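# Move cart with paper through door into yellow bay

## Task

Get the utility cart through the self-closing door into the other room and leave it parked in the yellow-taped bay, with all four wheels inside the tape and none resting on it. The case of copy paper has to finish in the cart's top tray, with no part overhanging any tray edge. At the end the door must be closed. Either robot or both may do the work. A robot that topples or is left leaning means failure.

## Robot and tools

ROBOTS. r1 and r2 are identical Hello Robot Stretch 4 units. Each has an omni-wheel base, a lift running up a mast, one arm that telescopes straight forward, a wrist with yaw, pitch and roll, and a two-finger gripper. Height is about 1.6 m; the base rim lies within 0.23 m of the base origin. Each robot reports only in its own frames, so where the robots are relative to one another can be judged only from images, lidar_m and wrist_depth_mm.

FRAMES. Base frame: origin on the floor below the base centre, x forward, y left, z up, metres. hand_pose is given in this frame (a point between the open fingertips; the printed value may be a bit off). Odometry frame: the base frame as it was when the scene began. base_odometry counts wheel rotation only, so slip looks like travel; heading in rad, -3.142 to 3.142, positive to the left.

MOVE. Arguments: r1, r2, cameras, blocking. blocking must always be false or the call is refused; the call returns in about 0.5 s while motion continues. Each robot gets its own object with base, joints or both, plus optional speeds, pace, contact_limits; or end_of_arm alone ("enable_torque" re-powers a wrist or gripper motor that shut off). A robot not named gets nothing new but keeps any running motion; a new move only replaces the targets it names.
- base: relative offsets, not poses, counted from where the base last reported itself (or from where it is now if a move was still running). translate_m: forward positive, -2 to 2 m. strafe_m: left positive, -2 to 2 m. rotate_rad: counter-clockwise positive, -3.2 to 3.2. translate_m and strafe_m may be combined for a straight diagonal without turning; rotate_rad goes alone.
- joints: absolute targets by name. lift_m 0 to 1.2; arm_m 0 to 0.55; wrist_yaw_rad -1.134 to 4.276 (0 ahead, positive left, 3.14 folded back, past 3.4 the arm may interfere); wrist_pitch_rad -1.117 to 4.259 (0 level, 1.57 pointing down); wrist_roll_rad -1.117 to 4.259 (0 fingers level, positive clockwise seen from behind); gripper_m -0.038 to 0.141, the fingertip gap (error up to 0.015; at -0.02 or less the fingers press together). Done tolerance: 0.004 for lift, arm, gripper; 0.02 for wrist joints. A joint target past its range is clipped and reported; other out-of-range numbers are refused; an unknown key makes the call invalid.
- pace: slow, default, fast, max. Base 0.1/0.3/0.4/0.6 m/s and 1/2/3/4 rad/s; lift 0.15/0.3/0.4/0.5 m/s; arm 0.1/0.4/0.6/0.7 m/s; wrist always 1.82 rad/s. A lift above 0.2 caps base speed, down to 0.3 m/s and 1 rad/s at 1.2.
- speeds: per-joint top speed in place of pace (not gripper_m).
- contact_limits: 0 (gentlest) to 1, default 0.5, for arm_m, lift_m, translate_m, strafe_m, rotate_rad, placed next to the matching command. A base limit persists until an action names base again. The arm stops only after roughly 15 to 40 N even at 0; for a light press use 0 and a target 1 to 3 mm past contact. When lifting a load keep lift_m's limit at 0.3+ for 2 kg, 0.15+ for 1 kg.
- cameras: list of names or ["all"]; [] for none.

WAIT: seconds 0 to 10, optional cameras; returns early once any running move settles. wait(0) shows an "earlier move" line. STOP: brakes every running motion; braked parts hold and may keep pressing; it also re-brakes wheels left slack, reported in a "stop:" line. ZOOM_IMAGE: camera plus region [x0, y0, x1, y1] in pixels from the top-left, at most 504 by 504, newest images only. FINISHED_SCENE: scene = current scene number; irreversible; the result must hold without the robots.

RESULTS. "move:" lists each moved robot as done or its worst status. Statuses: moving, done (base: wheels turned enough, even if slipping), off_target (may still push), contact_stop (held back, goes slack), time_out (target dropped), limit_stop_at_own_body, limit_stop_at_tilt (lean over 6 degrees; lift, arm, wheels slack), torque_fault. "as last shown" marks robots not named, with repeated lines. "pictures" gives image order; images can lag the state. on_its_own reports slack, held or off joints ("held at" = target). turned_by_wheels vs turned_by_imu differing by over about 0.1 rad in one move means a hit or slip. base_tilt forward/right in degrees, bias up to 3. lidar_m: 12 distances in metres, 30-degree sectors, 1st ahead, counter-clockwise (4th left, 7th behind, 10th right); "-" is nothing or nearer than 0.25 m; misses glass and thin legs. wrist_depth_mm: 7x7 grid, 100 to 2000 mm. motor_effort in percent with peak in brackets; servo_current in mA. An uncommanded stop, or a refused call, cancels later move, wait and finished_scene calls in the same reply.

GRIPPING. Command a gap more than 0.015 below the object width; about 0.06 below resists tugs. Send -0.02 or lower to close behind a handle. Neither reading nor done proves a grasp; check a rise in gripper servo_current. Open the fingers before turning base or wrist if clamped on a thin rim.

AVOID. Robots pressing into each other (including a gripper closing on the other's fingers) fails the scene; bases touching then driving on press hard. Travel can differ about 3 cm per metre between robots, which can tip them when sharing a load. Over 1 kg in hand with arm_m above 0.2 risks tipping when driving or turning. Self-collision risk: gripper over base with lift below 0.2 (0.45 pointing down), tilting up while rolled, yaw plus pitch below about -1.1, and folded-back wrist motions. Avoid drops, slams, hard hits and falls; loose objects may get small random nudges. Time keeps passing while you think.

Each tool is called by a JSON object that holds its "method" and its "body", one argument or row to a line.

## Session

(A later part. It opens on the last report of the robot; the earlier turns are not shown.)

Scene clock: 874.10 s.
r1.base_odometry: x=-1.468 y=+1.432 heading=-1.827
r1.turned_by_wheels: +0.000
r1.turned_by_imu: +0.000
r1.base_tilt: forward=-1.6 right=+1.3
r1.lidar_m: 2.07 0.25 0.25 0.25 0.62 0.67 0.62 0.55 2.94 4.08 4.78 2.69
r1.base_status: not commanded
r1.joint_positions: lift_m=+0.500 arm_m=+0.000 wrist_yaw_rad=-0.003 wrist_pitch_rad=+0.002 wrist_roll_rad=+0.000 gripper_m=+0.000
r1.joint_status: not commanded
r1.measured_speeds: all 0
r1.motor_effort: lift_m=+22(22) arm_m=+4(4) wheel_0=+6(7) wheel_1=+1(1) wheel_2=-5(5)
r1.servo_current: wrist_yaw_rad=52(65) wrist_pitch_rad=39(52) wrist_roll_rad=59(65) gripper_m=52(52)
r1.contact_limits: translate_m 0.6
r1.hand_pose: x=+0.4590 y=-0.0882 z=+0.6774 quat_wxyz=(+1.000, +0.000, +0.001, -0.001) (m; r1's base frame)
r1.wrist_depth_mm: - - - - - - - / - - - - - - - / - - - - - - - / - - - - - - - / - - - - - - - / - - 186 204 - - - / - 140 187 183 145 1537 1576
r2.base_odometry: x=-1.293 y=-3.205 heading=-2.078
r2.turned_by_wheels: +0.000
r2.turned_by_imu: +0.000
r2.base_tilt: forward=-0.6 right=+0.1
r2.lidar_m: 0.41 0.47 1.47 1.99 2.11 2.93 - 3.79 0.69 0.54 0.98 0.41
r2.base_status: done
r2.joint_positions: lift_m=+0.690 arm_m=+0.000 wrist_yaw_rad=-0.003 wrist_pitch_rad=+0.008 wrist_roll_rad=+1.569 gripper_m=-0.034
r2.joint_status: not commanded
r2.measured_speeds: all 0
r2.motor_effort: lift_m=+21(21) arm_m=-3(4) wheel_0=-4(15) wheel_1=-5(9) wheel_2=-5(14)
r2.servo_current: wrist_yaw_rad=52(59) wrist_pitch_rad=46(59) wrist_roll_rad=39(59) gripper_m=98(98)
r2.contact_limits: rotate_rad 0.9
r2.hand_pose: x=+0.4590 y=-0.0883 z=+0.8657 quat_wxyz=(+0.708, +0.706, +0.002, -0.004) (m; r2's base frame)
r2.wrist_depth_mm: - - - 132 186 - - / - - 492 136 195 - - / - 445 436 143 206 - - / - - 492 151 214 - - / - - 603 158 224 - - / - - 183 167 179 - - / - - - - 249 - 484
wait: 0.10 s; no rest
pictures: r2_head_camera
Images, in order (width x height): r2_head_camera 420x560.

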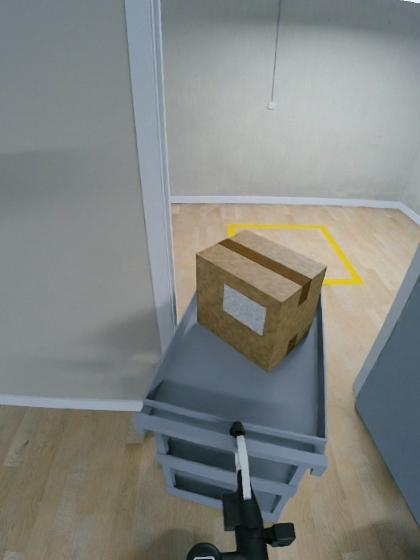

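{"method": "move", "body": {
  "blocking": false,
  "r2": {"base":{"translate_m":0.4,"strafe_m":-0.09},"pace":"default","contact_limits":{"translate_m":0.7}}
}}

{"method": "wait", "body": {
  "seconds": 2.6
}}

{"method": "wait", "body": {
  "seconds": 0.1,
  "cameras": ["r2_head_camera"]
}}

Scene clock: 883.90 s.
move: r2 moving
r1: as last shown
r1.lidar_m: 2.04 0.25 0.25 0.26 0.58 0.65 0.61 0.55 2.89 4.06 4.76 2.70
r1.motor_effort: lift_m=+22(22) arm_m=+4(4) wheel_0=+6(7) wheel_1=+0(1) wheel_2=-5(5)
r1.servo_current: wrist_yaw_rad=39(65) wrist_pitch_rad=46(46) wrist_roll_rad=46(65) gripper_m=39(46)
r1.contact_limits: translate_m 0.6
r1.wrist_depth_mm: - - - - - - - / - - - - - - - / - - - - - - - / - - - - - - - / - - - - - - - / - - 186 203 - - - / - 140 188 183 145 1537 1537
r2.base_odometry: x=-1.314 y=-3.229 heading=-2.077
r2.turned_by_wheels: +0.000
r2.turned_by_imu: +0.001
r2.base_tilt: forward=-0.7 right=+0.1
r2.lidar_m: 0.42 0.48 1.44 2.00 2.13 2.98 - 3.77 0.60 0.55 0.95 0.41
r2.base_status: translate_m moving; strafe_m moving
r2.joint_positions: lift_m=+0.690 arm_m=+0.000 wrist_yaw_rad=-0.003 wrist_pitch_rad=+0.008 wrist_roll_rad=+1.569 gripper_m=-0.034
r2.joint_status: not commanded
r2.measured_speeds: translate_m=+0.123 strafe_m=-0.027 rotate_rad=+0.003 lift_m=+0.000 arm_m=+0.000 wrist_yaw_rad=+0.000 wrist_pitch_rad=+0.000 wrist_roll_rad=+0.000
r2.motor_effort: lift_m=+21(21) arm_m=+4(4) wheel_0=+13(13) wheel_1=+7(7) wheel_2=-15(17)
r2.servo_current: wrist_yaw_rad=52(59) wrist_pitch_rad=52(52) wrist_roll_rad=46(52) gripper_m=91(98)
r2.contact_limits: translate_m 0.7
r2.hand_pose: x=+0.4590 y=-0.0883 z=+0.8657 quat_wxyz=(+0.708, +0.706, +0.002, -0.004) (m; r2's base frame)
r2.wrist_depth_mm: - - - 131 183 - - / - - 496 136 193 - - / - 445 433 142 204 - - / - - 496 150 212 - - / - - 597 158 223 - - / - - 185 167 179 - - / - - - - 248 - 484
pictures: none

Scene clock: 886.23 s.
earlier move: r2 done
r1.base_odometry: x=-1.468 y=+1.432 heading=-1.827
r1.turned_by_wheels: +0.000
r1.turned_by_imu: +0.000
r1.base_tilt: forward=-1.6 right=+1.3
r1.lidar_m: 2.06 0.25 0.25 0.25 0.60 0.67 0.58 2.77 2.95 4.09 4.77 2.66
r1.base_status: not commanded
r1.joint_positions: lift_m=+0.500 arm_m=+0.000 wrist_yaw_rad=-0.003 wrist_pitch_rad=+0.002 wrist_roll_rad=+0.000 gripper_m=+0.000
r1.joint_status: not commanded
r1.measured_speeds: all 0
r1.motor_effort: lift_m=+22(22) arm_m=+4(4) wheel_0=+6(7) wheel_1=+1(1) wheel_2=-5(5)
r1.servo_current: wrist_yaw_rad=52(65) wrist_pitch_rad=46(52) wrist_roll_rad=39(65) gripper_m=39(52)
r1.contact_limits: translate_m 0.6
r1.hand_pose: x=+0.4590 y=-0.0882 z=+0.6774 quat_wxyz=(+1.000, +0.000, +0.001, -0.001) (m; r1's base frame)
r1.wrist_depth_mm: - - - - - - - / - - - - - - - / - - - - - - - / - - - - - - - / - - - - - - - / - - 186 203 - - - / - 140 187 183 145 1576 1618
r2.base_odometry: x=-1.565 y=-3.511 heading=-2.077
r2.turned_by_wheels: +0.000
r2.turned_by_imu: +0.002
r2.base_tilt: forward=-0.7 right=+0.0
r2.lidar_m: 0.40 0.45 0.92 2.07 2.19 3.09 - 0.72 0.58 0.83 0.86 0.41
r2.base_status: done
r2.joint_positions: lift_m=+0.690 arm_m=+0.000 wrist_yaw_rad=+0.000 wrist_pitch_rad=+0.008 wrist_roll_rad=+1.569 gripper_m=-0.034
r2.joint_status: not commanded
r2.measured_speeds: all 0
r2.motor_effort: lift_m=+21(21) arm_m=+4(4) wheel_0=+5(17) wheel_1=+4(10) wheel_2=-3(17)
r2.servo_current: wrist_yaw_rad=39(59) wrist_pitch_rad=46(59) wrist_roll_rad=52(65) gripper_m=98(98)
r2.contact_limits: translate_m 0.7
r2.hand_pose: x=+0.4593 y=-0.0873 z=+0.8657 quat_wxyz=(+0.708, +0.706, +0.003, -0.003) (m; r2's base frame)
r2.wrist_depth_mm: - - - 149 206 1537 1160 / - - - 153 210 759 - / - - 492 156 215 - - / - - 462 160 221 - - / - - 525 166 227 - - / - - 186 169 179 - - / - - - - 237 1618 -
wait: 2.33 of 2.6 s (r2 has come to rest)
pictures: none

Scene clock: 886.33 s.
r1.base_odometry: x=-1.468 y=+1.432 heading=-1.827
r1.turned_by_wheels: +0.000
r1.turned_by_imu: +0.000
r1.base_tilt: forward=-1.6 right=+1.3
r1.lidar_m: 2.05 0.25 0.25 0.25 0.60 0.68 0.59 2.78 2.94 4.07 4.77 2.69
r1.base_status: not commanded
r1.joint_positions: lift_m=+0.500 arm_m=+0.000 wrist_yaw_rad=-0.003 wrist_pitch_rad=+0.002 wrist_roll_rad=+0.000 gripper_m=+0.000
r1.joint_status: not commanded
r1.measured_speeds: all 0
r1.motor_effort: lift_m=+22(22) arm_m=+4(4) wheel_0=+6(7) wheel_1=+1(1) wheel_2=-5(5)
r1.servo_current: wrist_yaw_rad=65(65) wrist_pitch_rad=46(52) wrist_roll_rad=39(65) gripper_m=39(52)
r1.contact_limits: translate_m 0.6
r1.hand_pose: x=+0.4590 y=-0.0882 z=+0.6774 quat_wxyz=(+1.000, +0.000, +0.001, -0.001) (m; r1's base frame)
r1.wrist_depth_mm: - - - - - - - / - - - - - - - / - - - - - - - / - - - - - - - / - - - - - - - / - - 186 204 - - - / - 140 187 183 145 1576 1618
r2.base_odometry: x=-1.565 y=-3.511 heading=-2.077
r2.turned_by_wheels: +0.000
r2.turned_by_imu: +0.000
r2.base_tilt: forward=-0.7 right=+0.0
r2.lidar_m: 0.42 0.42 0.89 2.06 2.17 3.05 - 0.72 0.60 0.80 0.86 0.40
r2.base_status: done
r2.joint_positions: lift_m=+0.690 arm_m=+0.000 wrist_yaw_rad=+0.000 wrist_pitch_rad=+0.008 wrist_roll_rad=+1.569 gripper_m=-0.034
r2.joint_status: not commanded
r2.measured_speeds: all 0
r2.motor_effort: lift_m=+21(21) arm_m=+4(4) wheel_0=+4(17) wheel_1=+4(10) wheel_2=-3(17)
r2.servo_current: wrist_yaw_rad=39(59) wrist_pitch_rad=52(59) wrist_roll_rad=39(65) gripper_m=91(98)
r2.contact_limits: translate_m 0.7
r2.hand_pose: x=+0.4593 y=-0.0873 z=+0.8657 quat_wxyz=(+0.708, +0.706, +0.003, -0.003) (m; r2's base frame)
r2.wrist_depth_mm: - - - 150 206 1576 1160 / - - - 153 211 759 - / - - 492 156 216 - - / - - 459 160 221 - - / - - 525 165 227 - - / - - 186 168 179 - - / - - - - 238 1576 -
wait: 0.10 s; no rest
pictures: r2_head_camera
Images, in order (width x height): r2_head_camera 420x560.

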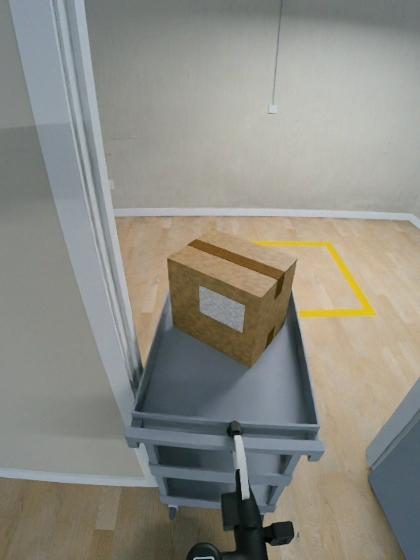

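{"method": "move", "body": {
  "blocking": false,
  "r2": {"base":{"translate_m":-0.3,"strafe_m":0.28},"pace":"default","contact_limits":{"translate_m":0.7}}
}}

{"method": "wait", "body": {
  "seconds": 2.4
}}

{"method": "move", "body": {
  "blocking": false,
  "r2": {"base":{"translate_m":0.18,"strafe_m":-0.08},"pace":"default","contact_limits":{"translate_m":0.7}}
}}

{"method": "wait", "body": {
  "seconds": 1.6
}}

{"method": "wait", "body": {
  "seconds": 0.1,
  "cameras": ["r2_head_camera"]
}}

Scene clock: 911.50 s.
move: r2 moving
r1: as last shown
r1.lidar_m: 2.04 0.25 0.25 0.25 0.60 0.80 0.59 2.77 2.94 4.10 4.76 2.68
r1.motor_effort: lift_m=+22(22) arm_m=+4(4) wheel_0=+6(6) wheel_1=+0(1) wheel_2=-5(5)
r1.servo_current: wrist_yaw_rad=59(59) wrist_pitch_rad=52(52) wrist_roll_rad=46(72) gripper_m=46(52)
r1.contact_limits: translate_m 0.6
r1.wrist_depth_mm: - - - - - - - / - - - - - - - / - - - - - - - / - - - - - - - / - - - - - - - / - - 186 202 - - - / - 140 187 183 145 1537 1618
r2.base_odometry: x=-1.534 y=-3.501 heading=-2.077
r2.turned_by_wheels: +0.000
r2.turned_by_imu: +0.000
r2.base_tilt: forward=-0.7 right=+0.1
r2.lidar_m: 0.41 0.42 0.94 2.03 2.17 3.04 - 3.90 0.61 0.85 0.87 0.39
r2.base_status: translate_m moving; strafe_m moving
r2.joint_positions: lift_m=+0.690 arm_m=+0.000 wrist_yaw_rad=-0.002 wrist_pitch_rad=+0.008 wrist_roll_rad=+1.569 gripper_m=-0.034
r2.joint_status: not commanded
r2.measured_speeds: translate_m=-0.093 strafe_m=+0.088 rotate_rad=-0.003 lift_m=+0.000 arm_m=+0.000 wrist_yaw_rad=-0.019 wrist_pitch_rad=+0.000 wrist_roll_rad=+0.000
r2.motor_effort: lift_m=+21(21) arm_m=-2(4) wheel_0=-14(14) wheel_1=+6(7) wheel_2=+11(13)
r2.servo_current: wrist_yaw_rad=33(65) wrist_pitch_rad=46(59) wrist_roll_rad=33(59) gripper_m=91(98)
r2.contact_limits: translate_m 0.7
r2.hand_pose: x=+0.4591 y=-0.0879 z=+0.8657 quat_wxyz=(+0.708, +0.706, +0.002, -0.003) (m; r2's base frame)
r2.wrist_depth_mm: - - - 150 207 1537 1182 / - - - 153 212 768 - / - - 492 157 216 - - / - 480 462 161 221 - - / - - 525 166 227 - - / - - 185 168 179 - - / - - - - 238 1756 -
pictures: none

Scene clock: 913.80 s.
earlier move: r2 done
r1.base_odometry: x=-1.468 y=+1.432 heading=-1.827
r1.turned_by_wheels: +0.000
r1.turned_by_imu: +0.000
r1.base_tilt: forward=-1.6 right=+1.3
r1.lidar_m: 2.03 0.25 0.25 0.26 0.62 0.82 0.77 0.76 2.93 4.04 4.78 2.68
r1.base_status: not commanded
r1.joint_positions: lift_m=+0.500 arm_m=+0.000 wrist_yaw_rad=-0.003 wrist_pitch_rad=+0.002 wrist_roll_rad=+0.000 gripper_m=+0.000
r1.joint_status: not commanded
r1.measured_speeds: all 0
r1.motor_effort: lift_m=+22(22) arm_m=+4(4) wheel_0=+6(7) wheel_1=+1(1) wheel_2=-5(5)
r1.servo_current: wrist_yaw_rad=39(72) wrist_pitch_rad=46(52) wrist_roll_rad=52(72) gripper_m=39(52)
r1.contact_limits: translate_m 0.6
r1.hand_pose: x=+0.4590 y=-0.0882 z=+0.6774 quat_wxyz=(+1.000, +0.000, +0.001, -0.001) (m; r1's base frame)
r1.wrist_depth_mm: - - - - - - - / - - - - - - - / - - - - - - - / - - - - - - - / - - - - - - - / - - 186 203 - - - / - 140 187 182 145 1537 1576
r2.base_odometry: x=-1.175 y=-3.384 heading=-2.077
r2.turned_by_wheels: +0.000
r2.turned_by_imu: -0.001
r2.base_tilt: forward=-0.7 right=+0.1
r2.lidar_m: 0.44 0.97 1.34 1.77 1.91 2.67 - 4.09 0.80 0.75 1.18 0.34
r2.base_status: done
r2.joint_positions: lift_m=+0.690 arm_m=+0.000 wrist_yaw_rad=-0.002 wrist_pitch_rad=+0.008 wrist_roll_rad=+1.569 gripper_m=-0.034
r2.joint_status: not commanded
r2.measured_speeds: all 0
r2.motor_effort: lift_m=+20(21) arm_m=-4(4) wheel_0=-2(19) wheel_1=+4(7) wheel_2=+3(15)
r2.servo_current: wrist_yaw_rad=59(65) wrist_pitch_rad=52(59) wrist_roll_rad=46(59) gripper_m=91(98)
r2.contact_limits: translate_m 0.7
r2.hand_pose: x=+0.4591 y=-0.0879 z=+0.8657 quat_wxyz=(+0.708, +0.706, +0.002, -0.003) (m; r2's base frame)
r2.wrist_depth_mm: - 387 382 - - - - / - 389 394 - - - - / - - 508 106 173 - - / - - - 116 189 - - / - - - 131 219 - - / - - 182 147 178 - 477 / - - - - - - -
wait: 2.30 of 2.4 s (r2 has come to rest)
pictures: none

Scene clock: 914.30 s.
move: r2 moving
r1: as last shown
r1.base_tilt: forward=-1.6 right=+1.2
r1.lidar_m: 2.02 0.25 0.25 0.26 0.58 0.84 0.75 0.74 2.90 4.03 4.78 2.67
r1.motor_effort: lift_m=+22(22) arm_m=+4(4) wheel_0=+6(6) wheel_1=+1(1) wheel_2=-5(5)
r1.servo_current: wrist_yaw_rad=52(59) wrist_pitch_rad=39(46) wrist_roll_rad=46(59) gripper_m=39(46)
r1.contact_limits: translate_m 0.6
r1.wrist_depth_mm: - - - - - - - / - - - - - - - / - - - - - - - / - - - - - - - / - - - - - - - / - - 186 204 - - - / - 140 187 183 145 1537 1576
r2.base_odometry: x=-1.202 y=-3.405 heading=-2.077
r2.turned_by_wheels: +0.000
r2.turned_by_imu: +0.000
r2.base_tilt: forward=-0.7 right=+0.1
r2.lidar_m: 0.43 0.92 1.32 1.81 1.90 2.69 - 4.04 0.77 0.74 1.15 0.35
r2.base_status: translate_m moving; strafe_m moving
r2.joint_positions: lift_m=+0.690 arm_m=+0.000 wrist_yaw_rad=-0.002 wrist_pitch_rad=+0.008 wrist_roll_rad=+1.569 gripper_m=-0.034
r2.joint_status: not commanded
r2.measured_speeds: translate_m=+0.121 strafe_m=-0.055 rotate_rad=+0.005 lift_m=+0.000 arm_m=+0.000 wrist_yaw_rad=+0.000 wrist_pitch_rad=+0.000 wrist_roll_rad=+0.000
r2.motor_effort: lift_m=+21(21) arm_m=-4(4) wheel_0=+14(14) wheel_1=+6(7) wheel_2=-15(15)
r2.servo_current: wrist_yaw_rad=52(52) wrist_pitch_rad=52(52) wrist_roll_rad=46(52) gripper_m=85(104)
r2.contact_limits: translate_m 0.7
r2.hand_pose: x=+0.4591 y=-0.0879 z=+0.8657 quat_wxyz=(+0.708, +0.706, +0.002, -0.003) (m; r2's base frame)
r2.wrist_depth_mm: - 392 389 - - - - / - 387 387 - - - - / - - 488 106 177 - - / - - - 118 189 - - / - - - 132 217 - - / - - 183 151 178 - 477 / - - - - - - -
pictures: none

Scene clock: 915.80 s.
earlier move: r2 done
r1.base_odometry: x=-1.468 y=+1.432 heading=-1.827
r1.turned_by_wheels: +0.000
r1.turned_by_imu: +0.000
r1.base_tilt: forward=-1.5 right=+1.3
r1.lidar_m: 2.04 0.25 0.25 0.26 0.60 0.86 0.73 0.74 2.91 4.08 4.79 2.68
r1.base_status: not commanded
r1.joint_positions: lift_m=+0.500 arm_m=+0.000 wrist_yaw_rad=-0.003 wrist_pitch_rad=+0.002 wrist_roll_rad=+0.000 gripper_m=+0.000
r1.joint_status: not commanded
r1.measured_speeds: all 0
r1.motor_effort: lift_m=+22(22) arm_m=+4(4) wheel_0=+6(7) wheel_1=+0(1) wheel_2=-5(5)
r1.servo_current: wrist_yaw_rad=39(65) wrist_pitch_rad=39(52) wrist_roll_rad=46(59) gripper_m=39(52)
r1.contact_limits: translate_m 0.6
r1.hand_pose: x=+0.4590 y=-0.0882 z=+0.6774 quat_wxyz=(+1.000, +0.000, +0.001, -0.001) (m; r1's base frame)
r1.wrist_depth_mm: - - - - - - - / - - - - - - - / - - - - - - - / - - - - - - - / - - - - - - - / - - 186 203 - - - / - 140 188 183 145 1618 1576
r2.base_odometry: x=-1.332 y=-3.503 heading=-2.077
r2.turned_by_wheels: +0.000
r2.turned_by_imu: +0.005
r2.base_tilt: forward=-0.7 right=+0.1
r2.lidar_m: 0.43 0.77 1.09 1.86 2.00 2.77 - 3.97 0.72 0.76 1.06 0.36
r2.base_status: done
r2.joint_positions: lift_m=+0.690 arm_m=+0.000 wrist_yaw_rad=-0.008 wrist_pitch_rad=+0.008 wrist_roll_rad=+1.569 gripper_m=-0.034
r2.joint_status: not commanded
r2.measured_speeds: all 0
r2.motor_effort: lift_m=+21(21) arm_m=+6(6) wheel_0=+0(15) wheel_1=+4(10) wheel_2=-7(20)
r2.servo_current: wrist_yaw_rad=65(65) wrist_pitch_rad=52(59) wrist_roll_rad=52(59) gripper_m=78(104)
r2.contact_limits: translate_m 0.7
r2.hand_pose: x=+0.4584 y=-0.0898 z=+0.8657 quat_wxyz=(+0.708, +0.706, +0.000, -0.006) (m; r2's base frame)
r2.wrist_depth_mm: - 384 384 - 153 - - / - 397 402 105 166 - - / - - 496 115 181 - - / - - - 128 198 - - / - - - 143 220 1661 525 / 488 488 184 153 178 496 473 / - - - - 268 - -
wait: 1.50 of 1.6 s (r2 has come to rest)
pictures: none

Scene clock: 915.90 s.
r1.base_odometry: x=-1.468 y=+1.432 heading=-1.827
r1.turned_by_wheels: +0.000
r1.turned_by_imu: +0.000
r1.base_tilt: forward=-1.6 right=+1.2
r1.lidar_m: 2.04 0.25 0.25 0.25 0.62 0.85 0.72 0.75 2.92 4.08 4.77 2.69
r1.base_status: not commanded
r1.joint_positions: lift_m=+0.500 arm_m=+0.000 wrist_yaw_rad=-0.003 wrist_pitch_rad=+0.002 wrist_roll_rad=+0.000 gripper_m=+0.000
r1.joint_status: not commanded
r1.measured_speeds: all 0
r1.motor_effort: lift_m=+22(22) arm_m=+4(4) wheel_0=+6(7) wheel_1=+0(1) wheel_2=-5(5)
r1.servo_current: wrist_yaw_rad=46(65) wrist_pitch_rad=46(52) wrist_roll_rad=59(59) gripper_m=46(52)
r1.contact_limits: translate_m 0.6
r1.hand_pose: x=+0.4590 y=-0.0882 z=+0.6774 quat_wxyz=(+1.000, +0.000, +0.001, -0.001) (m; r1's base frame)
r1.wrist_depth_mm: - - - - - - - / - - - - - - - / - - - - - - - / - - - - - - - / - - - - - - - / - - 187 202 - - - / - 140 187 183 144 1537 1576
r2.base_odometry: x=-1.332 y=-3.503 heading=-2.077
r2.turned_by_wheels: +0.000
r2.turned_by_imu: +0.000
r2.base_tilt: forward=-0.7 right=+0.0
r2.lidar_m: 0.44 0.76 1.07 1.87 1.98 2.79 - 3.95 0.72 0.76 1.07 0.34
r2.base_status: done
r2.joint_positions: lift_m=+0.690 arm_m=+0.000 wrist_yaw_rad=-0.008 wrist_pitch_rad=+0.008 wrist_roll_rad=+1.569 gripper_m=-0.034
r2.joint_status: not commanded
r2.measured_speeds: all 0
r2.motor_effort: lift_m=+21(21) arm_m=+6(6) wheel_0=+1(15) wheel_1=+4(10) wheel_2=-7(20)
r2.servo_current: wrist_yaw_rad=52(65) wrist_pitch_rad=46(59) wrist_roll_rad=39(59) gripper_m=85(104)
r2.contact_limits: translate_m 0.7
r2.hand_pose: x=+0.4584 y=-0.0898 z=+0.8657 quat_wxyz=(+0.708, +0.706, +0.000, -0.006) (m; r2's base frame)
r2.wrist_depth_mm: - 387 384 - 153 - - / - 394 402 105 166 - - / - - 496 115 181 - - / - - - 129 198 - - / - - - 142 219 1756 525 / 488 492 185 153 179 496 469 / - - - - 267 - -
wait: 0.10 s; no rest
pictures: r2_head_camera
Images, in order (width x height): r2_head_camera 420x560.

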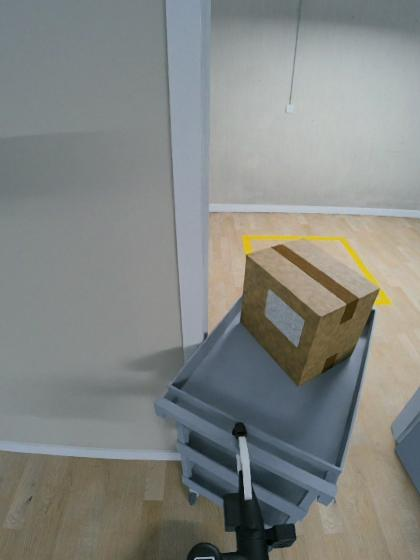

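{"method": "move", "body": {
  "blocking": false,
  "r2": {"base":{"strafe_m":-0.12},"pace":"slow","contact_limits":{"strafe_m":0.9}}
}}

{"method": "wait", "body": {
  "seconds": 2.2
}}

{"method": "move", "body": {
  "blocking": false,
  "r2": {"base":{"translate_m":0.23,"strafe_m":-0.093},"pace":"default","contact_limits":{"translate_m":0.7}}
}}

{"method": "wait", "body": {
  "seconds": 1.9
}}

{"method": "wait", "body": {
  "seconds": 0.1,
  "cameras": ["r2_head_camera"]
}}

Scene clock: 926.07 s.
move: r2 moving
r1: as last shown
r1.base_tilt: forward=-1.6 right=+1.3
r1.lidar_m: 2.04 0.25 0.25 0.25 0.58 0.84 0.70 0.74 2.92 4.10 4.77 2.70
r1.servo_current: wrist_yaw_rad=52(65) wrist_pitch_rad=46(52) wrist_roll_rad=65(65) gripper_m=46(46)
r1.contact_limits: translate_m 0.6
r1.wrist_depth_mm: - - - - - - - / - - - - - - - / - - - - - - - / - - - - - - - / - - - - - - - / - - 187 204 - - - / - 140 187 183 145 1537 1618
r2.base_odometry: x=-1.345 y=-3.496 heading=-2.077
r2.turned_by_wheels: +0.000
r2.turned_by_imu: +0.001
r2.base_tilt: forward=-0.6 right=+0.0
r2.lidar_m: 0.44 0.76 1.04 1.88 2.01 2.78 - 3.93 0.72 0.78 1.06 0.36
r2.base_status: strafe_m moving
r2.joint_positions: lift_m=+0.690 arm_m=+0.000 wrist_yaw_rad=-0.002 wrist_pitch_rad=+0.008 wrist_roll_rad=+1.569 gripper_m=-0.034
r2.joint_status: not commanded
r2.measured_speeds: translate_m=+0.000 strafe_m=-0.056 rotate_rad=+0.002 lift_m=+0.000 arm_m=+0.000 wrist_yaw_rad=+0.027 wrist_pitch_rad=+0.000 wrist_roll_rad=+0.000
r2.motor_effort: lift_m=+21(21) arm_m=+6(6) wheel_0=+6(13) wheel_1=-8(8) wheel_2=+0(6)
r2.servo_current: wrist_yaw_rad=39(65) wrist_pitch_rad=46(59) wrist_roll_rad=52(59) gripper_m=78(85)
r2.contact_limits: strafe_m 0.9
r2.hand_pose: x=+0.4590 y=-0.0879 z=+0.8657 quat_wxyz=(+0.708, +0.706, +0.002, -0.003) (m; r2's base frame)
r2.wrist_depth_mm: - 377 375 - 148 - - / - 397 399 103 162 - - / - - 500 109 178 - - / - - - 125 196 - - / - - - 139 214 1537 521 / 488 492 183 150 179 496 466 / - - - - 270 - -
pictures: none

Scene clock: 927.93 s.
earlier move: r2 done
r1.base_odometry: x=-1.468 y=+1.432 heading=-1.827
r1.turned_by_wheels: +0.000
r1.turned_by_imu: +0.000
r1.base_tilt: forward=-1.6 right=+1.3
r1.lidar_m: 2.04 0.26 0.25 0.25 0.60 0.79 0.59 0.65 2.93 4.07 4.76 2.71
r1.base_status: not commanded
r1.joint_positions: lift_m=+0.500 arm_m=+0.000 wrist_yaw_rad=-0.003 wrist_pitch_rad=+0.002 wrist_roll_rad=+0.000 gripper_m=+0.000
r1.joint_status: not commanded
r1.measured_speeds: all 0
r1.motor_effort: lift_m=+22(22) arm_m=+4(4) wheel_0=+6(7) wheel_1=+1(1) wheel_2=-5(5)
r1.servo_current: wrist_yaw_rad=59(78) wrist_pitch_rad=33(52) wrist_roll_rad=39(65) gripper_m=39(52)
r1.contact_limits: translate_m 0.6
r1.hand_pose: x=+0.4590 y=-0.0882 z=+0.6774 quat_wxyz=(+1.000, +0.000, +0.001, -0.001) (m; r1's base frame)
r1.wrist_depth_mm: - - - - - - - / - - - - - - - / - - - - - - - / - - - - - - - / - - - - - - - / - - 187 203 - - - / - 140 188 183 144 1537 1576
r2.base_odometry: x=-1.437 y=-3.445 heading=-2.077
r2.turned_by_wheels: +0.000
r2.turned_by_imu: +0.000
r2.base_tilt: forward=-0.7 right=+0.0
r2.lidar_m: 0.44 0.75 1.09 1.99 2.09 2.97 - 3.78 0.60 0.66 0.96 0.39
r2.base_status: done
r2.joint_positions: lift_m=+0.690 arm_m=+0.000 wrist_yaw_rad=+0.003 wrist_pitch_rad=+0.008 wrist_roll_rad=+1.569 gripper_m=-0.034
r2.joint_status: not commanded
r2.measured_speeds: all 0
r2.motor_effort: lift_m=+21(21) arm_m=+6(6) wheel_0=+5(15) wheel_1=-4(8) wheel_2=+0(6)
r2.servo_current: wrist_yaw_rad=46(65) wrist_pitch_rad=46(59) wrist_roll_rad=52(65) gripper_m=85(91)
r2.contact_limits: strafe_m 0.9
r2.hand_pose: x=+0.4595 y=-0.0864 z=+0.8657 quat_wxyz=(+0.708, +0.706, +0.004, -0.002) (m; r2's base frame)
r2.wrist_depth_mm: - 424 424 106 162 - - / - 397 394 117 174 - - / - - 473 124 187 - - / - - 591 134 202 - - / - - - 148 221 1756 - / - - 186 160 181 1576 480 / 496 - 496 - 263 496 500
wait: 1.87 of 2.2 s (r2 has come to rest)
pictures: none

Scene clock: 928.43 s.
move: r2 moving
r1: as last shown
r1.lidar_m: 2.04 0.26 0.25 0.25 0.59 0.79 0.61 0.68 2.91 4.07 4.74 2.71
r1.servo_current: wrist_yaw_rad=59(59) wrist_pitch_rad=39(46) wrist_roll_rad=39(59) gripper_m=39(46)
r1.contact_limits: translate_m 0.6
r1.wrist_depth_mm: - - - - - - - / - - - - - - - / - - - - - - - / - - - - - - - / - - - - - - - / - - 186 203 - - - / - 140 187 182 145 1576 1576
r2.base_odometry: x=-1.463 y=-3.465 heading=-2.077
r2.turned_by_wheels: +0.000
r2.turned_by_imu: +0.000
r2.base_tilt: forward=-0.7 right=+0.1
r2.lidar_m: 0.44 0.76 1.05 1.99 2.11 3.00 - 3.79 0.61 0.70 0.91 0.38
r2.base_status: translate_m moving; strafe_m moving
r2.joint_positions: lift_m=+0.690 arm_m=+0.000 wrist_yaw_rad=+0.002 wrist_pitch_rad=+0.008 wrist_roll_rad=+1.569 gripper_m=-0.034
r2.joint_status: not commanded
r2.measured_speeds: translate_m=+0.121 strafe_m=-0.049 rotate_rad=-0.002 lift_m=+0.000 arm_m=+0.000 wrist_yaw_rad=-0.020 wrist_pitch_rad=+0.000 wrist_roll_rad=+0.000
r2.motor_effort: lift_m=+21(21) arm_m=+6(6) wheel_0=+10(15) wheel_1=+4(6) wheel_2=-16(16)
r2.servo_current: wrist_yaw_rad=46(59) wrist_pitch_rad=52(52) wrist_roll_rad=46(52) gripper_m=78(91)
r2.contact_limits: translate_m 0.7
r2.hand_pose: x=+0.4594 y=-0.0868 z=+0.8657 quat_wxyz=(+0.708, +0.706, +0.004, -0.002) (m; r2's base frame)
r2.wrist_depth_mm: - 424 421 105 161 - - / - 394 392 115 173 - - / - 508 473 122 186 - - / - - 591 132 202 - - / - - - 147 220 1756 - / - - 185 158 180 1618 492 / - - - - - - -
pictures: none

Scene clock: 930.13 s.
earlier move: r2 done
r1.base_odometry: x=-1.468 y=+1.432 heading=-1.827
r1.turned_by_wheels: +0.000
r1.turned_by_imu: +0.000
r1.base_tilt: forward=-1.6 right=+1.3
r1.lidar_m: 2.04 0.25 0.25 0.25 0.59 0.66 0.64 2.76 2.93 4.09 4.78 2.69
r1.base_status: not commanded
r1.joint_positions: lift_m=+0.500 arm_m=+0.000 wrist_yaw_rad=-0.003 wrist_pitch_rad=+0.002 wrist_roll_rad=+0.000 gripper_m=+0.000
r1.joint_status: not commanded
r1.measured_speeds: all 0
r1.motor_effort: lift_m=+22(22) arm_m=+4(4) wheel_0=+6(7) wheel_1=+1(1) wheel_2=-5(5)
r1.servo_current: wrist_yaw_rad=65(78) wrist_pitch_rad=52(52) wrist_roll_rad=52(72) gripper_m=39(46)
r1.contact_limits: translate_m 0.6
r1.hand_pose: x=+0.4590 y=-0.0882 z=+0.6774 quat_wxyz=(+1.000, +0.000, +0.001, -0.001) (m; r1's base frame)
r1.wrist_depth_mm: - - - - - - - / - - - - - - - / - - - - - - - / - - - - - - - / - - - - - - - / - - 186 203 - - - / - 140 187 182 145 1537 1576
r2.base_odometry: x=-1.630 y=-3.600 heading=-2.077
r2.turned_by_wheels: +0.000
r2.turned_by_imu: +0.000
r2.base_tilt: forward=-0.6 right=+0.1
r2.lidar_m: 0.44 0.51 0.74 2.07 2.20 3.11 - 0.71 0.64 0.81 0.83 0.35
r2.base_status: done
r2.joint_positions: lift_m=+0.690 arm_m=+0.000 wrist_yaw_rad=-0.002 wrist_pitch_rad=+0.008 wrist_roll_rad=+1.569 gripper_m=-0.034
r2.joint_status: not commanded
r2.measured_speeds: all 0
r2.motor_effort: lift_m=+21(21) arm_m=+5(6) wheel_0=-1(15) wheel_1=+4(8) wheel_2=-4(17)
r2.servo_current: wrist_yaw_rad=52(59) wrist_pitch_rad=52(59) wrist_roll_rad=39(59) gripper_m=78(91)
r2.contact_limits: translate_m 0.7
r2.hand_pose: x=+0.4590 y=-0.0879 z=+0.8657 quat_wxyz=(+0.708, +0.706, +0.002, -0.003) (m; r2's base frame)
r2.wrist_depth_mm: - 359 355 - 139 - - / - 427 415 - - - - / - - 530 106 173 - - / - - - 116 189 - - / - - - 131 219 1576 512 / - - 186 148 180 1499 1182 / - - - - 355 353 1118
wait: 1.70 of 1.9 s (r2 has come to rest)
pictures: none

Scene clock: 930.23 s.
r1.base_odometry: x=-1.468 y=+1.432 heading=-1.827
r1.turned_by_wheels: +0.000
r1.turned_by_imu: +0.000
r1.base_tilt: forward=-1.6 right=+1.3
r1.lidar_m: 2.04 0.25 0.25 0.25 0.60 0.69 0.64 2.76 2.93 4.06 4.78 2.67
r1.base_status: not commanded
r1.joint_positions: lift_m=+0.500 arm_m=+0.000 wrist_yaw_rad=-0.003 wrist_pitch_rad=+0.002 wrist_roll_rad=+0.000 gripper_m=+0.000
r1.joint_status: not commanded
r1.measured_speeds: all 0
r1.motor_effort: lift_m=+22(22) arm_m=+4(4) wheel_0=+6(7) wheel_1=+1(1) wheel_2=-5(5)
r1.servo_current: wrist_yaw_rad=39(78) wrist_pitch_rad=39(52) wrist_roll_rad=39(72) gripper_m=46(46)
r1.contact_limits: translate_m 0.6
r1.hand_pose: x=+0.4590 y=-0.0882 z=+0.6774 quat_wxyz=(+1.000, +0.000, +0.001, -0.001) (m; r1's base frame)
r1.wrist_depth_mm: - - - - - - - / - - - - - - - / - - - - - - - / - - - - - - - / - - - - - - - / - - 187 204 - - - / - 140 187 182 145 1576 1576
r2.base_odometry: x=-1.630 y=-3.600 heading=-2.077
r2.turned_by_wheels: +0.000
r2.turned_by_imu: +0.000
r2.base_tilt: forward=-0.7 right=+0.1
r2.lidar_m: 0.43 0.53 0.74 2.07 2.19 3.08 - 0.70 0.66 0.80 0.85 0.35
r2.base_status: done
r2.joint_positions: lift_m=+0.690 arm_m=+0.000 wrist_yaw_rad=-0.002 wrist_pitch_rad=+0.008 wrist_roll_rad=+1.569 gripper_m=-0.034
r2.joint_status: not commanded
r2.measured_speeds: all 0
r2.motor_effort: lift_m=+21(21) arm_m=+5(6) wheel_0=+0(15) wheel_1=+4(8) wheel_2=-4(17)
r2.servo_current: wrist_yaw_rad=33(59) wrist_pitch_rad=52(59) wrist_roll_rad=52(59) gripper_m=78(91)
r2.contact_limits: translate_m 0.7
r2.hand_pose: x=+0.4590 y=-0.0879 z=+0.8657 quat_wxyz=(+0.708, +0.706, +0.002, -0.003) (m; r2's base frame)
r2.wrist_depth_mm: - 357 355 - 139 - - / - 430 418 - - - - / - - 535 106 173 - - / - - - 116 189 - - / - - - 132 219 1576 512 / - - 186 147 180 1499 1182 / - - - - 353 353 1118
wait: 0.10 s; no rest
pictures: r2_head_camera
Images, in order (width x height): r2_head_camera 420x560.

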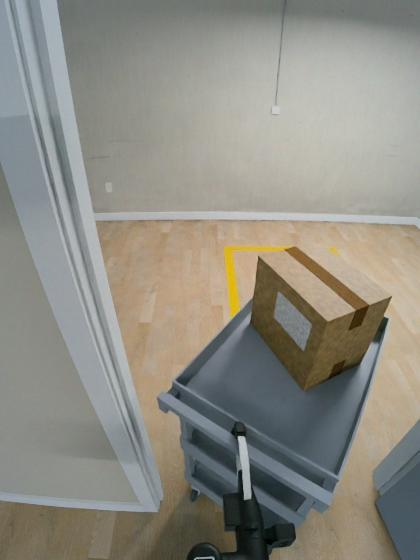

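{"method": "move", "body": {
  "blocking": false,
  "r2": {"base":{"translate_m":0.27,"strafe_m":-0.24},"pace":"default","contact_limits":{"translate_m":0.7}}
}}

{"method": "wait", "body": {
  "seconds": 2.3
}}

{"method": "wait", "body": {
  "seconds": 0.1,
  "cameras": ["r2_head_camera"]
}}

Scene clock: 943.30 s.
move: r2 moving
r1: as last shown
r1.base_tilt: forward=-1.6 right=+1.2
r1.lidar_m: 2.05 0.27 0.25 0.26 0.62 0.67 0.64 2.77 2.95 4.06 4.79 2.69
r1.motor_effort: lift_m=+22(22) arm_m=+4(4) wheel_0=+5(7) wheel_1=+1(1) wheel_2=-5(5)
r1.servo_current: wrist_yaw_rad=52(59) wrist_pitch_rad=39(46) wrist_roll_rad=46(65) gripper_m=39(46)
r1.contact_limits: translate_m 0.6
r1.wrist_depth_mm: - - - - - - - / - - - - - - - / - - - - - - - / - - - - - - - / - - - - - - - / - - 186 203 - - - / - 140 188 183 145 1576 1576
r2.base_odometry: x=-1.661 y=-3.612 heading=-2.077
r2.turned_by_wheels: +0.000
r2.turned_by_imu: +0.000
r2.base_tilt: forward=-0.7 right=+0.0
r2.lidar_m: 0.43 0.51 0.68 2.09 2.21 3.12 - 0.69 0.66 0.79 0.80 0.33
r2.base_status: translate_m moving; strafe_m moving
r2.joint_positions: lift_m=+0.690 arm_m=+0.000 wrist_yaw_rad=-0.001 wrist_pitch_rad=+0.008 wrist_roll_rad=+1.569 gripper_m=-0.034
r2.joint_status: not commanded
r2.measured_speeds: translate_m=+0.095 strafe_m=-0.083 rotate_rad=+0.005 lift_m=+0.000 arm_m=+0.000 wrist_yaw_rad=+0.020 wrist_pitch_rad=+0.000 wrist_roll_rad=+0.000
r2.motor_effort: lift_m=+21(21) arm_m=+5(5) wheel_0=+16(16) wheel_1=-6(7) wheel_2=-11(14)
r2.servo_current: wrist_yaw_rad=46(52) wrist_pitch_rad=46(59) wrist_roll_rad=46(46) gripper_m=78(85)
r2.contact_limits: translate_m 0.7
r2.hand_pose: x=+0.4591 y=-0.0877 z=+0.8657 quat_wxyz=(+0.708, +0.706, +0.003, -0.003) (m; r2's base frame)
r2.wrist_depth_mm: 1661 342 347 - 136 - - / - 418 424 - 150 - - / - - 554 - 167 - - / - - - 106 188 559 - / - - - 125 217 1576 504 / - - 186 146 179 1576 459 / - - - - 353 353 368
pictures: none

Scene clock: 945.43 s.
earlier move: r2 done
r1.base_odometry: x=-1.468 y=+1.432 heading=-1.827
r1.turned_by_wheels: +0.000
r1.turned_by_imu: +0.000
r1.base_tilt: forward=-1.6 right=+1.2
r1.lidar_m: 2.03 0.25 0.25 0.25 0.61 0.69 1.54 2.78 2.94 4.06 4.78 2.70
r1.base_status: not commanded
r1.joint_positions: lift_m=+0.500 arm_m=+0.000 wrist_yaw_rad=-0.003 wrist_pitch_rad=+0.002 wrist_roll_rad=+0.000 gripper_m=+0.000
r1.joint_status: not commanded
r1.measured_speeds: all 0
r1.motor_effort: lift_m=+22(22) arm_m=+4(4) wheel_0=+6(7) wheel_1=+0(1) wheel_2=-5(5)
r1.servo_current: wrist_yaw_rad=59(65) wrist_pitch_rad=46(46) wrist_roll_rad=52(65) gripper_m=39(52)
r1.contact_limits: translate_m 0.6
r1.hand_pose: x=+0.4590 y=-0.0882 z=+0.6774 quat_wxyz=(+1.000, +0.000, +0.001, -0.001) (m; r1's base frame)
r1.wrist_depth_mm: - - - - - - - / - - - - - - - / - - - - - - - / - - - - - - - / - - - - - - - / - - 186 203 - - - / - 140 187 183 145 1576 1576
r2.base_odometry: x=-1.971 y=-3.720 heading=-2.078
r2.turned_by_wheels: -0.001
r2.turned_by_imu: +0.001
r2.base_tilt: forward=-0.7 right=+0.0
r2.lidar_m: 0.45 3.08 0.47 1.01 2.42 3.44 - 0.72 0.60 0.55 0.57 0.32
r2.base_status: done
r2.joint_positions: lift_m=+0.690 arm_m=+0.000 wrist_yaw_rad=-0.002 wrist_pitch_rad=+0.008 wrist_roll_rad=+1.569 gripper_m=-0.034
r2.joint_status: not commanded
r2.measured_speeds: all 0
r2.motor_effort: lift_m=+21(21) arm_m=+5(5) wheel_0=+1(20) wheel_1=-5(7) wheel_2=-7(14)
r2.servo_current: wrist_yaw_rad=46(59) wrist_pitch_rad=46(59) wrist_roll_rad=39(65) gripper_m=85(91)
r2.contact_limits: translate_m 0.7
r2.hand_pose: x=+0.4591 y=-0.0879 z=+0.8657 quat_wxyz=(+0.708, +0.706, +0.002, -0.003) (m; r2's base frame)
r2.wrist_depth_mm: - 355 347 - - - - / - 459 442 - - 144 - / - - 603 - 167 - - / - - - 102 186 535 - / - - - 122 218 1576 492 / - - 186 144 178 1499 1205 / - - - - 359 375 373
wait: 2.13 of 2.3 s (r2 has come to rest)
pictures: none

Scene clock: 945.53 s.
r1.base_odometry: x=-1.468 y=+1.432 heading=-1.827
r1.turned_by_wheels: +0.000
r1.turned_by_imu: +0.000
r1.base_tilt: forward=-1.6 right=+1.3
r1.lidar_m: 2.03 0.25 0.25 0.25 0.59 0.69 1.49 2.76 2.92 4.06 4.75 2.70
r1.base_status: not commanded
r1.joint_positions: lift_m=+0.500 arm_m=+0.000 wrist_yaw_rad=-0.003 wrist_pitch_rad=+0.002 wrist_roll_rad=+0.000 gripper_m=+0.000
r1.joint_status: not commanded
r1.measured_speeds: all 0
r1.motor_effort: lift_m=+22(22) arm_m=+4(4) wheel_0=+6(7) wheel_1=+0(1) wheel_2=-5(5)
r1.servo_current: wrist_yaw_rad=46(65) wrist_pitch_rad=46(46) wrist_roll_rad=46(65) gripper_m=46(52)
r1.contact_limits: translate_m 0.6
r1.hand_pose: x=+0.4590 y=-0.0882 z=+0.6774 quat_wxyz=(+1.000, +0.000, +0.001, -0.001) (m; r1's base frame)
r1.wrist_depth_mm: - - - - - - - / - - - - - - - / - - - - - - - / - - - - - - - / - - - - - - - / - - 186 202 - - - / - 140 187 183 145 1576 1618
r2.base_odometry: x=-1.971 y=-3.720 heading=-2.078
r2.turned_by_wheels: +0.000
r2.turned_by_imu: +0.000
r2.base_tilt: forward=-0.7 right=+0.1
r2.lidar_m: 0.45 3.10 0.47 0.99 2.44 3.40 - 0.71 0.61 0.53 0.59 0.31
r2.base_status: done
r2.joint_positions: lift_m=+0.690 arm_m=+0.000 wrist_yaw_rad=-0.002 wrist_pitch_rad=+0.008 wrist_roll_rad=+1.569 gripper_m=-0.034
r2.joint_status: not commanded
r2.measured_speeds: all 0
r2.motor_effort: lift_m=+20(21) arm_m=+5(5) wheel_0=+1(20) wheel_1=-5(7) wheel_2=-7(14)
r2.servo_current: wrist_yaw_rad=52(59) wrist_pitch_rad=52(59) wrist_roll_rad=46(65) gripper_m=85(91)
r2.contact_limits: translate_m 0.7
r2.hand_pose: x=+0.4591 y=-0.0879 z=+0.8657 quat_wxyz=(+0.708, +0.706, +0.002, -0.003) (m; r2's base frame)
r2.wrist_depth_mm: - 355 347 - - - - / - 462 439 - - 144 - / - - 603 - 167 - - / - - - 102 186 530 - / - - - 123 218 1576 488 / - - 186 143 178 1537 1205 / - - - - 362 373 373
wait: 0.10 s; no rest
pictures: r2_head_camera
Images, in order (width x height): r2_head_camera 420x560.

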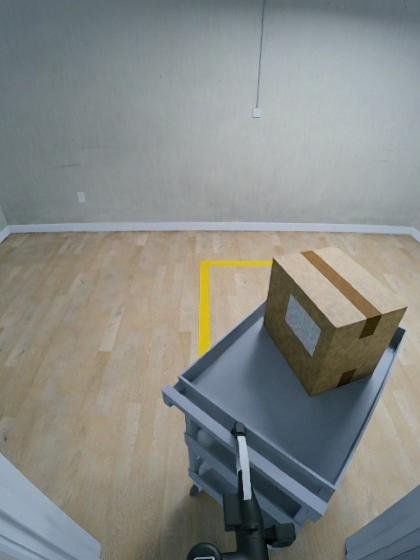

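{"method": "move", "body": {
  "blocking": false,
  "r2": {"base":{"translate_m":0.08,"strafe_m":-0.2},"pace":"slow","contact_limits":{"translate_m":0.6}}
}}

{"method": "wait", "body": {
  "seconds": 3
}}

{"method": "wait", "body": {
  "seconds": 0.1,
  "cameras": ["r2_head_camera"]
}}

Scene clock: 958.03 s.
move: r2 moving
r1: as last shown
r1.lidar_m: 2.05 0.25 0.25 0.25 0.58 0.69 1.51 2.77 2.93 4.07 4.78 2.69
r1.motor_effort: lift_m=+22(22) arm_m=+4(4) wheel_0=+6(6) wheel_1=+1(1) wheel_2=-5(5)
r1.servo_current: wrist_yaw_rad=52(59) wrist_pitch_rad=39(52) wrist_roll_rad=52(59) gripper_m=39(46)
r1.contact_limits: translate_m 0.6
r1.wrist_depth_mm: - - - - - - - / - - - - - - - / - - - - - - - / - - - - - - - / - - - - - - - / - - 186 203 - - - / - 140 187 183 145 1537 1618
r2.base_odometry: x=-1.983 y=-3.718 heading=-2.078
r2.turned_by_wheels: +0.000
r2.turned_by_imu: +0.000
r2.base_tilt: forward=-0.7 right=+0.0
r2.lidar_m: 0.44 3.19 0.49 0.99 2.45 3.45 0.88 0.73 0.54 0.53 0.53 0.31
r2.base_status: translate_m moving; strafe_m moving
r2.joint_positions: lift_m=+0.690 arm_m=+0.000 wrist_yaw_rad=-0.002 wrist_pitch_rad=+0.008 wrist_roll_rad=+1.569 gripper_m=-0.034
r2.joint_status: not commanded
r2.measured_speeds: translate_m=+0.018 strafe_m=-0.045 rotate_rad=+0.002 lift_m=+0.000 arm_m=+0.000 wrist_yaw_rad=+0.000 wrist_pitch_rad=+0.000 wrist_roll_rad=+0.000
r2.motor_effort: lift_m=+21(21) arm_m=+5(5) wheel_0=+9(12) wheel_1=-5(8) wheel_2=-7(11)
r2.servo_current: wrist_yaw_rad=46(59) wrist_pitch_rad=59(59) wrist_roll_rad=59(59) gripper_m=78(85)
r2.contact_limits: translate_m 0.6
r2.hand_pose: x=+0.4591 y=-0.0879 z=+0.8657 quat_wxyz=(+0.708, +0.706, +0.002, -0.003) (m; r2's base frame)
r2.wrist_depth_mm: - 353 347 - - - - / - 466 442 - - - - / - - 609 - 164 - - / - - - - 185 530 - / - - - 121 216 1576 492 / - - 185 141 178 1618 1182 / - - - - 362 375 373
pictures: none

Scene clock: 960.97 s.
earlier move: r2 done
r1.base_odometry: x=-1.468 y=+1.432 heading=-1.827
r1.turned_by_wheels: +0.000
r1.turned_by_imu: +0.000
r1.base_tilt: forward=-1.6 right=+1.3
r1.lidar_m: 2.05 0.25 0.25 0.25 0.62 0.71 1.49 2.77 2.92 4.07 4.75 2.68
r1.base_status: not commanded
r1.joint_positions: lift_m=+0.500 arm_m=+0.000 wrist_yaw_rad=-0.003 wrist_pitch_rad=+0.002 wrist_roll_rad=+0.000 gripper_m=+0.000
r1.joint_status: not commanded
r1.measured_speeds: all 0
r1.motor_effort: lift_m=+22(22) arm_m=+4(4) wheel_0=+6(7) wheel_1=+1(1) wheel_2=-5(5)
r1.servo_current: wrist_yaw_rad=46(72) wrist_pitch_rad=33(52) wrist_roll_rad=65(65) gripper_m=46(52)
r1.contact_limits: translate_m 0.6
r1.hand_pose: x=+0.4590 y=-0.0882 z=+0.6774 quat_wxyz=(+1.000, +0.000, +0.001, -0.001) (m; r1's base frame)
r1.wrist_depth_mm: - - - - - - - / - - - - - - - / - - - - - - - / - - - - - - - / - - - - - - - / - - 187 204 - - - / - 140 187 183 145 1576 1618
r2.base_odometry: x=-2.184 y=-3.693 heading=-2.078
r2.turned_by_wheels: +0.000
r2.turned_by_imu: +0.001
r2.base_tilt: forward=-0.6 right=+0.1
r2.lidar_m: 0.43 3.24 0.65 0.62 2.61 3.72 0.72 0.55 0.38 0.33 0.36 0.33
r2.base_status: done
r2.joint_positions: lift_m=+0.690 arm_m=+0.000 wrist_yaw_rad=+0.001 wrist_pitch_rad=+0.008 wrist_roll_rad=+1.569 gripper_m=-0.034
r2.joint_status: not commanded
r2.measured_speeds: all 0
r2.motor_effort: lift_m=+21(21) arm_m=+5(5) wheel_0=+6(15) wheel_1=-4(8) wheel_2=-5(11)
r2.servo_current: wrist_yaw_rad=52(59) wrist_pitch_rad=52(59) wrist_roll_rad=46(59) gripper_m=85(91)
r2.contact_limits: translate_m 0.6
r2.hand_pose: x=+0.4593 y=-0.0872 z=+0.8657 quat_wxyz=(+0.708, +0.706, +0.003, -0.003) (m; r2's base frame)
r2.wrist_depth_mm: - 347 351 - 136 - - / - 415 424 - 151 - - / - - 554 - 168 - - / - - - 107 189 200 - / - - - 125 218 1576 508 / - - 185 146 178 1576 469 / - - - - 355 355 370
wait: 2.93 of 3 s (r2 has come to rest)
pictures: none

Scene clock: 961.07 s.
r1.base_odometry: x=-1.468 y=+1.432 heading=-1.827
r1.turned_by_wheels: +0.000
r1.turned_by_imu: +0.000
r1.base_tilt: forward=-1.6 right=+1.3
r1.lidar_m: 2.04 0.25 0.25 0.26 0.60 0.69 1.53 2.78 2.93 4.06 4.76 2.68
r1.base_status: not commanded
r1.joint_positions: lift_m=+0.500 arm_m=+0.000 wrist_yaw_rad=-0.003 wrist_pitch_rad=+0.002 wrist_roll_rad=+0.000 gripper_m=+0.000
r1.joint_status: not commanded
r1.measured_speeds: all 0
r1.motor_effort: lift_m=+22(22) arm_m=+4(4) wheel_0=+6(7) wheel_1=+1(1) wheel_2=-5(5)
r1.servo_current: wrist_yaw_rad=59(72) wrist_pitch_rad=52(52) wrist_roll_rad=39(65) gripper_m=46(52)
r1.contact_limits: translate_m 0.6
r1.hand_pose: x=+0.4590 y=-0.0882 z=+0.6774 quat_wxyz=(+1.000, +0.000, +0.001, -0.001) (m; r1's base frame)
r1.wrist_depth_mm: - - - - - - - / - - - - - - - / - - - - - - - / - - - - - - - / - - - - - - - / - - 187 203 - - - / - 140 187 183 145 1537 1576
r2.base_odometry: x=-2.184 y=-3.693 heading=-2.078
r2.turned_by_wheels: +0.000
r2.turned_by_imu: +0.000
r2.base_tilt: forward=-0.7 right=+0.1
r2.lidar_m: 0.47 3.24 0.65 0.64 2.62 3.73 0.75 0.58 0.38 0.32 0.36 0.32
r2.base_status: done
r2.joint_positions: lift_m=+0.690 arm_m=+0.000 wrist_yaw_rad=+0.001 wrist_pitch_rad=+0.008 wrist_roll_rad=+1.569 gripper_m=-0.034
r2.joint_status: not commanded
r2.measured_speeds: all 0
r2.motor_effort: lift_m=+21(21) arm_m=+5(5) wheel_0=+6(15) wheel_1=-4(8) wheel_2=-5(11)
r2.servo_current: wrist_yaw_rad=46(59) wrist_pitch_rad=52(59) wrist_roll_rad=59(59) gripper_m=78(91)
r2.contact_limits: translate_m 0.6
r2.hand_pose: x=+0.4593 y=-0.0872 z=+0.8657 quat_wxyz=(+0.708, +0.706, +0.003, -0.003) (m; r2's base frame)
r2.wrist_depth_mm: - 347 351 - 136 - - / - 418 424 - 151 - - / - - 549 - 168 - - / - - - 107 189 200 - / - - - 125 217 1576 508 / - - 185 146 179 1576 466 / - - - - 355 357 368
wait: 0.10 s; no rest
pictures: r2_head_camera
Images, in order (width x height): r2_head_camera 420x560.

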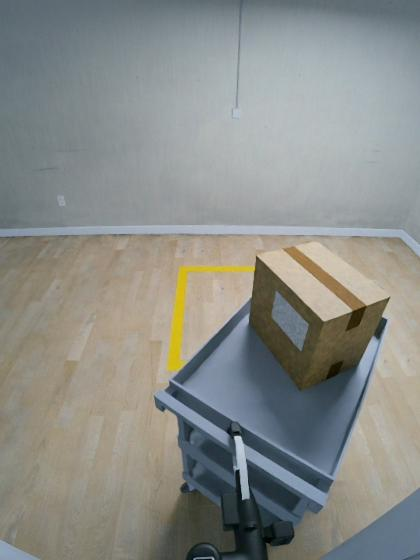

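{"method": "move", "body": {
  "blocking": false,
  "r2": {"base":{"rotate_rad":-0.7},"pace":"slow","contact_limits":{"rotate_rad":0.8}}
}}

{"method": "wait", "body": {
  "seconds": 2
}}

{"method": "wait", "body": {
  "seconds": 0.1,
  "cameras": ["r2_head_camera","r2_head_left_camera"]
}}

Scene clock: 993.40 s.
move: r2 moving
r1: as last shown
r1.lidar_m: 2.03 0.25 0.25 0.26 0.59 0.70 1.50 2.77 2.94 4.07 4.75 2.70
r1.motor_effort: lift_m=+22(22) arm_m=+4(4) wheel_0=+6(6) wheel_1=+0(1) wheel_2=-5(5)
r1.servo_current: wrist_yaw_rad=52(65) wrist_pitch_rad=39(46) wrist_roll_rad=46(59) gripper_m=46(46)
r1.contact_limits: translate_m 0.6
r1.wrist_depth_mm: - - - - - - - / - - - - - - - / - - - - - - - / - - - - - - - / - - - - - - - / - - 186 203 - - - / - 140 187 183 145 1537 1576
r2.base_odometry: x=-2.184 y=-3.693 heading=-2.202
r2.turned_by_wheels: -0.124
r2.turned_by_imu: -0.120
r2.base_tilt: forward=-0.7 right=+0.0
r2.lidar_m: 0.42 3.14 0.65 0.62 2.57 3.31 0.78 0.67 0.40 0.33 0.36 0.36
r2.base_status: rotate_rad moving
r2.joint_positions: lift_m=+0.690 arm_m=+0.000 wrist_yaw_rad=+0.007 wrist_pitch_rad=+0.008 wrist_roll_rad=+1.569 gripper_m=-0.034
r2.joint_status: not commanded
r2.measured_speeds: translate_m=+0.001 strafe_m=+0.000 rotate_rad=-0.483 lift_m=+0.000 arm_m=+0.000 wrist_yaw_rad=+0.000 wrist_pitch_rad=+0.000 wrist_roll_rad=+0.000
r2.motor_effort: lift_m=+21(21) arm_m=+5(5) wheel_0=+9(16) wheel_1=+8(10) wheel_2=+13(13)
r2.servo_current: wrist_yaw_rad=52(65) wrist_pitch_rad=52(52) wrist_roll_rad=39(52) gripper_m=78(91)
r2.contact_limits: rotate_rad 0.8
r2.hand_pose: x=+0.4598 y=-0.0854 z=+0.8657 quat_wxyz=(+0.708, +0.706, +0.005, +0.000) (m; r2's base frame)
r2.wrist_depth_mm: - 397 394 - 154 - - / - 389 392 106 167 - - / - - 480 114 181 - - / - - 627 129 198 - - / - - - 142 219 1618 - / - - 187 153 179 1618 484 / - - - - 271 1708 1182
pictures: none

Scene clock: 994.87 s.
earlier move: r2 done
r1.base_odometry: x=-1.468 y=+1.432 heading=-1.827
r1.turned_by_wheels: +0.000
r1.turned_by_imu: +0.000
r1.base_tilt: forward=-1.6 right=+1.3
r1.lidar_m: 2.04 0.25 0.25 0.26 0.60 0.70 1.48 2.76 2.91 4.08 4.76 2.70
r1.base_status: not commanded
r1.joint_positions: lift_m=+0.500 arm_m=+0.000 wrist_yaw_rad=-0.003 wrist_pitch_rad=+0.002 wrist_roll_rad=+0.000 gripper_m=+0.000
r1.joint_status: not commanded
r1.measured_speeds: all 0
r1.motor_effort: lift_m=+22(22) arm_m=+4(4) wheel_0=+6(7) wheel_1=+1(1) wheel_2=-5(5)
r1.servo_current: wrist_yaw_rad=52(72) wrist_pitch_rad=39(46) wrist_roll_rad=46(59) gripper_m=39(52)
r1.contact_limits: translate_m 0.6
r1.hand_pose: x=+0.4590 y=-0.0882 z=+0.6774 quat_wxyz=(+1.000, +0.000, +0.001, -0.001) (m; r1's base frame)
r1.wrist_depth_mm: - - - - - - - / - - - - - - - / - - - - - - - / - - - - - - - / - - - - - - - / - - 187 203 - - - / - 140 187 183 145 1537 1576
r2.base_odometry: x=-2.184 y=-3.693 heading=-2.776
r2.turned_by_wheels: -0.574
r2.turned_by_imu: -0.554
r2.base_tilt: forward=-0.6 right=+0.0
r2.lidar_m: 0.31 0.30 3.14 0.68 0.64 2.53 3.22 0.81 0.72 0.41 0.32 0.35
r2.base_status: done
r2.joint_positions: lift_m=+0.690 arm_m=+0.000 wrist_yaw_rad=+0.024 wrist_pitch_rad=+0.008 wrist_roll_rad=+1.569 gripper_m=-0.034
r2.joint_status: not commanded
r2.measured_speeds: translate_m=+0.000 strafe_m=+0.000 rotate_rad=-0.002 lift_m=+0.000 arm_m=+0.000 wrist_yaw_rad=+0.000 wrist_pitch_rad=+0.000 wrist_roll_rad=+0.000
r2.on_its_own: wrist_yaw_rad is at rest, and its servo_current (150 mA) is outside its rest range (0 to 104 mA)
r2.motor_effort: lift_m=+21(21) arm_m=-6(6) wheel_0=+9(19) wheel_1=+3(10) wheel_2=+14(23)
r2.servo_current: wrist_yaw_rad=150(163) wrist_pitch_rad=52(59) wrist_roll_rad=46(59) gripper_m=78(91)
r2.contact_limits: rotate_rad 0.8
r2.hand_pose: x=+0.4615 y=-0.0804 z=+0.8657 quat_wxyz=(+0.708, +0.706, +0.011, +0.006) (m; r2's base frame)
r2.wrist_depth_mm: 125 - 131 128 132 132 - / 145 161 163 165 165 165 171 / 197 200 201 203 204 205 205 / - - - 260 264 1863 530 / - - - 209 244 778 - / - 500 186 172 179 - - / - - 449 - 213 - -
wait: 1.47 of 2 s (r2 has come to rest)
pictures: none

Scene clock: 994.97 s.
r1.base_odometry: x=-1.468 y=+1.432 heading=-1.827
r1.turned_by_wheels: +0.000
r1.turned_by_imu: +0.000
r1.base_tilt: forward=-1.6 right=+1.2
r1.lidar_m: 2.03 0.25 0.25 0.25 0.62 0.70 1.51 2.78 2.93 4.08 4.79 2.69
r1.base_status: not commanded
r1.joint_positions: lift_m=+0.500 arm_m=+0.000 wrist_yaw_rad=-0.003 wrist_pitch_rad=+0.002 wrist_roll_rad=+0.000 gripper_m=+0.000
r1.joint_status: not commanded
r1.measured_speeds: all 0
r1.motor_effort: lift_m=+22(22) arm_m=+4(4) wheel_0=+6(7) wheel_1=+0(1) wheel_2=-5(5)
r1.servo_current: wrist_yaw_rad=59(72) wrist_pitch_rad=39(46) wrist_roll_rad=39(59) gripper_m=46(52)
r1.contact_limits: translate_m 0.6
r1.hand_pose: x=+0.4590 y=-0.0882 z=+0.6774 quat_wxyz=(+1.000, +0.000, +0.001, -0.001) (m; r1's base frame)
r1.wrist_depth_mm: - - - - - - - / - - - - - - - / - - - - - - - / - - - - - - - / - - - - - - - / - - 186 203 - - - / - 140 188 183 145 1576 1576
r2.base_odometry: x=-2.184 y=-3.693 heading=-2.776
r2.turned_by_wheels: +0.000
r2.turned_by_imu: +0.000
r2.base_tilt: forward=-0.7 right=+0.1
r2.lidar_m: 0.31 0.30 3.11 0.70 0.62 2.54 3.23 0.80 0.70 0.40 0.31 0.32
r2.base_status: done
r2.joint_positions: lift_m=+0.690 arm_m=+0.000 wrist_yaw_rad=+0.024 wrist_pitch_rad=+0.008 wrist_roll_rad=+1.569 gripper_m=-0.034
r2.joint_status: not commanded
r2.measured_speeds: all 0
r2.on_its_own: wrist_yaw_rad is at rest, and its servo_current (150 mA) is outside its rest range (0 to 104 mA)
r2.motor_effort: lift_m=+21(21) arm_m=-6(6) wheel_0=+9(19) wheel_1=+4(10) wheel_2=+13(23)
r2.servo_current: wrist_yaw_rad=150(163) wrist_pitch_rad=52(59) wrist_roll_rad=46(59) gripper_m=78(91)
r2.contact_limits: rotate_rad 0.8
r2.hand_pose: x=+0.4615 y=-0.0804 z=+0.8657 quat_wxyz=(+0.708, +0.706, +0.011, +0.006) (m; r2's base frame)
r2.wrist_depth_mm: 125 - 131 128 132 132 - / 145 146 163 164 165 165 171 / 189 198 200 202 203 204 204 / - - - 260 265 1808 530 / - - - 208 245 831 - / - - 186 172 179 - - / - - 445 - 212 - -
wait: 0.10 s; no rest
pictures: r2_head_camera, r2_head_left_camera
Images, in order (width x height): r2_head_camera 420x560, r2_head_left_camera 420x672.

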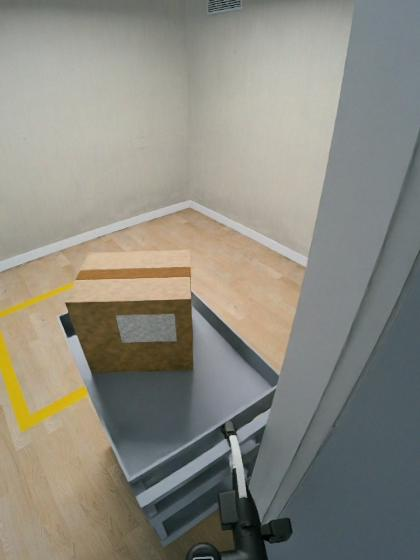

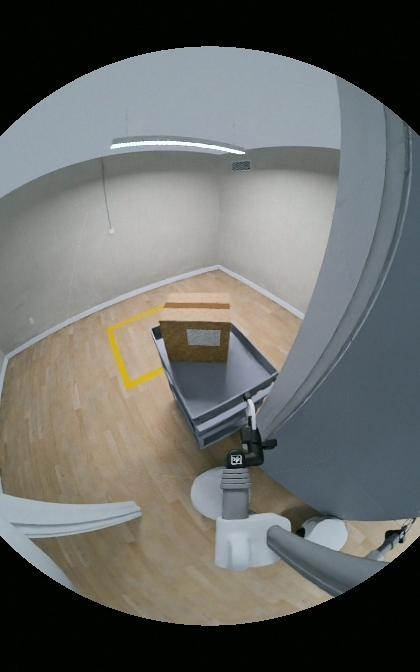

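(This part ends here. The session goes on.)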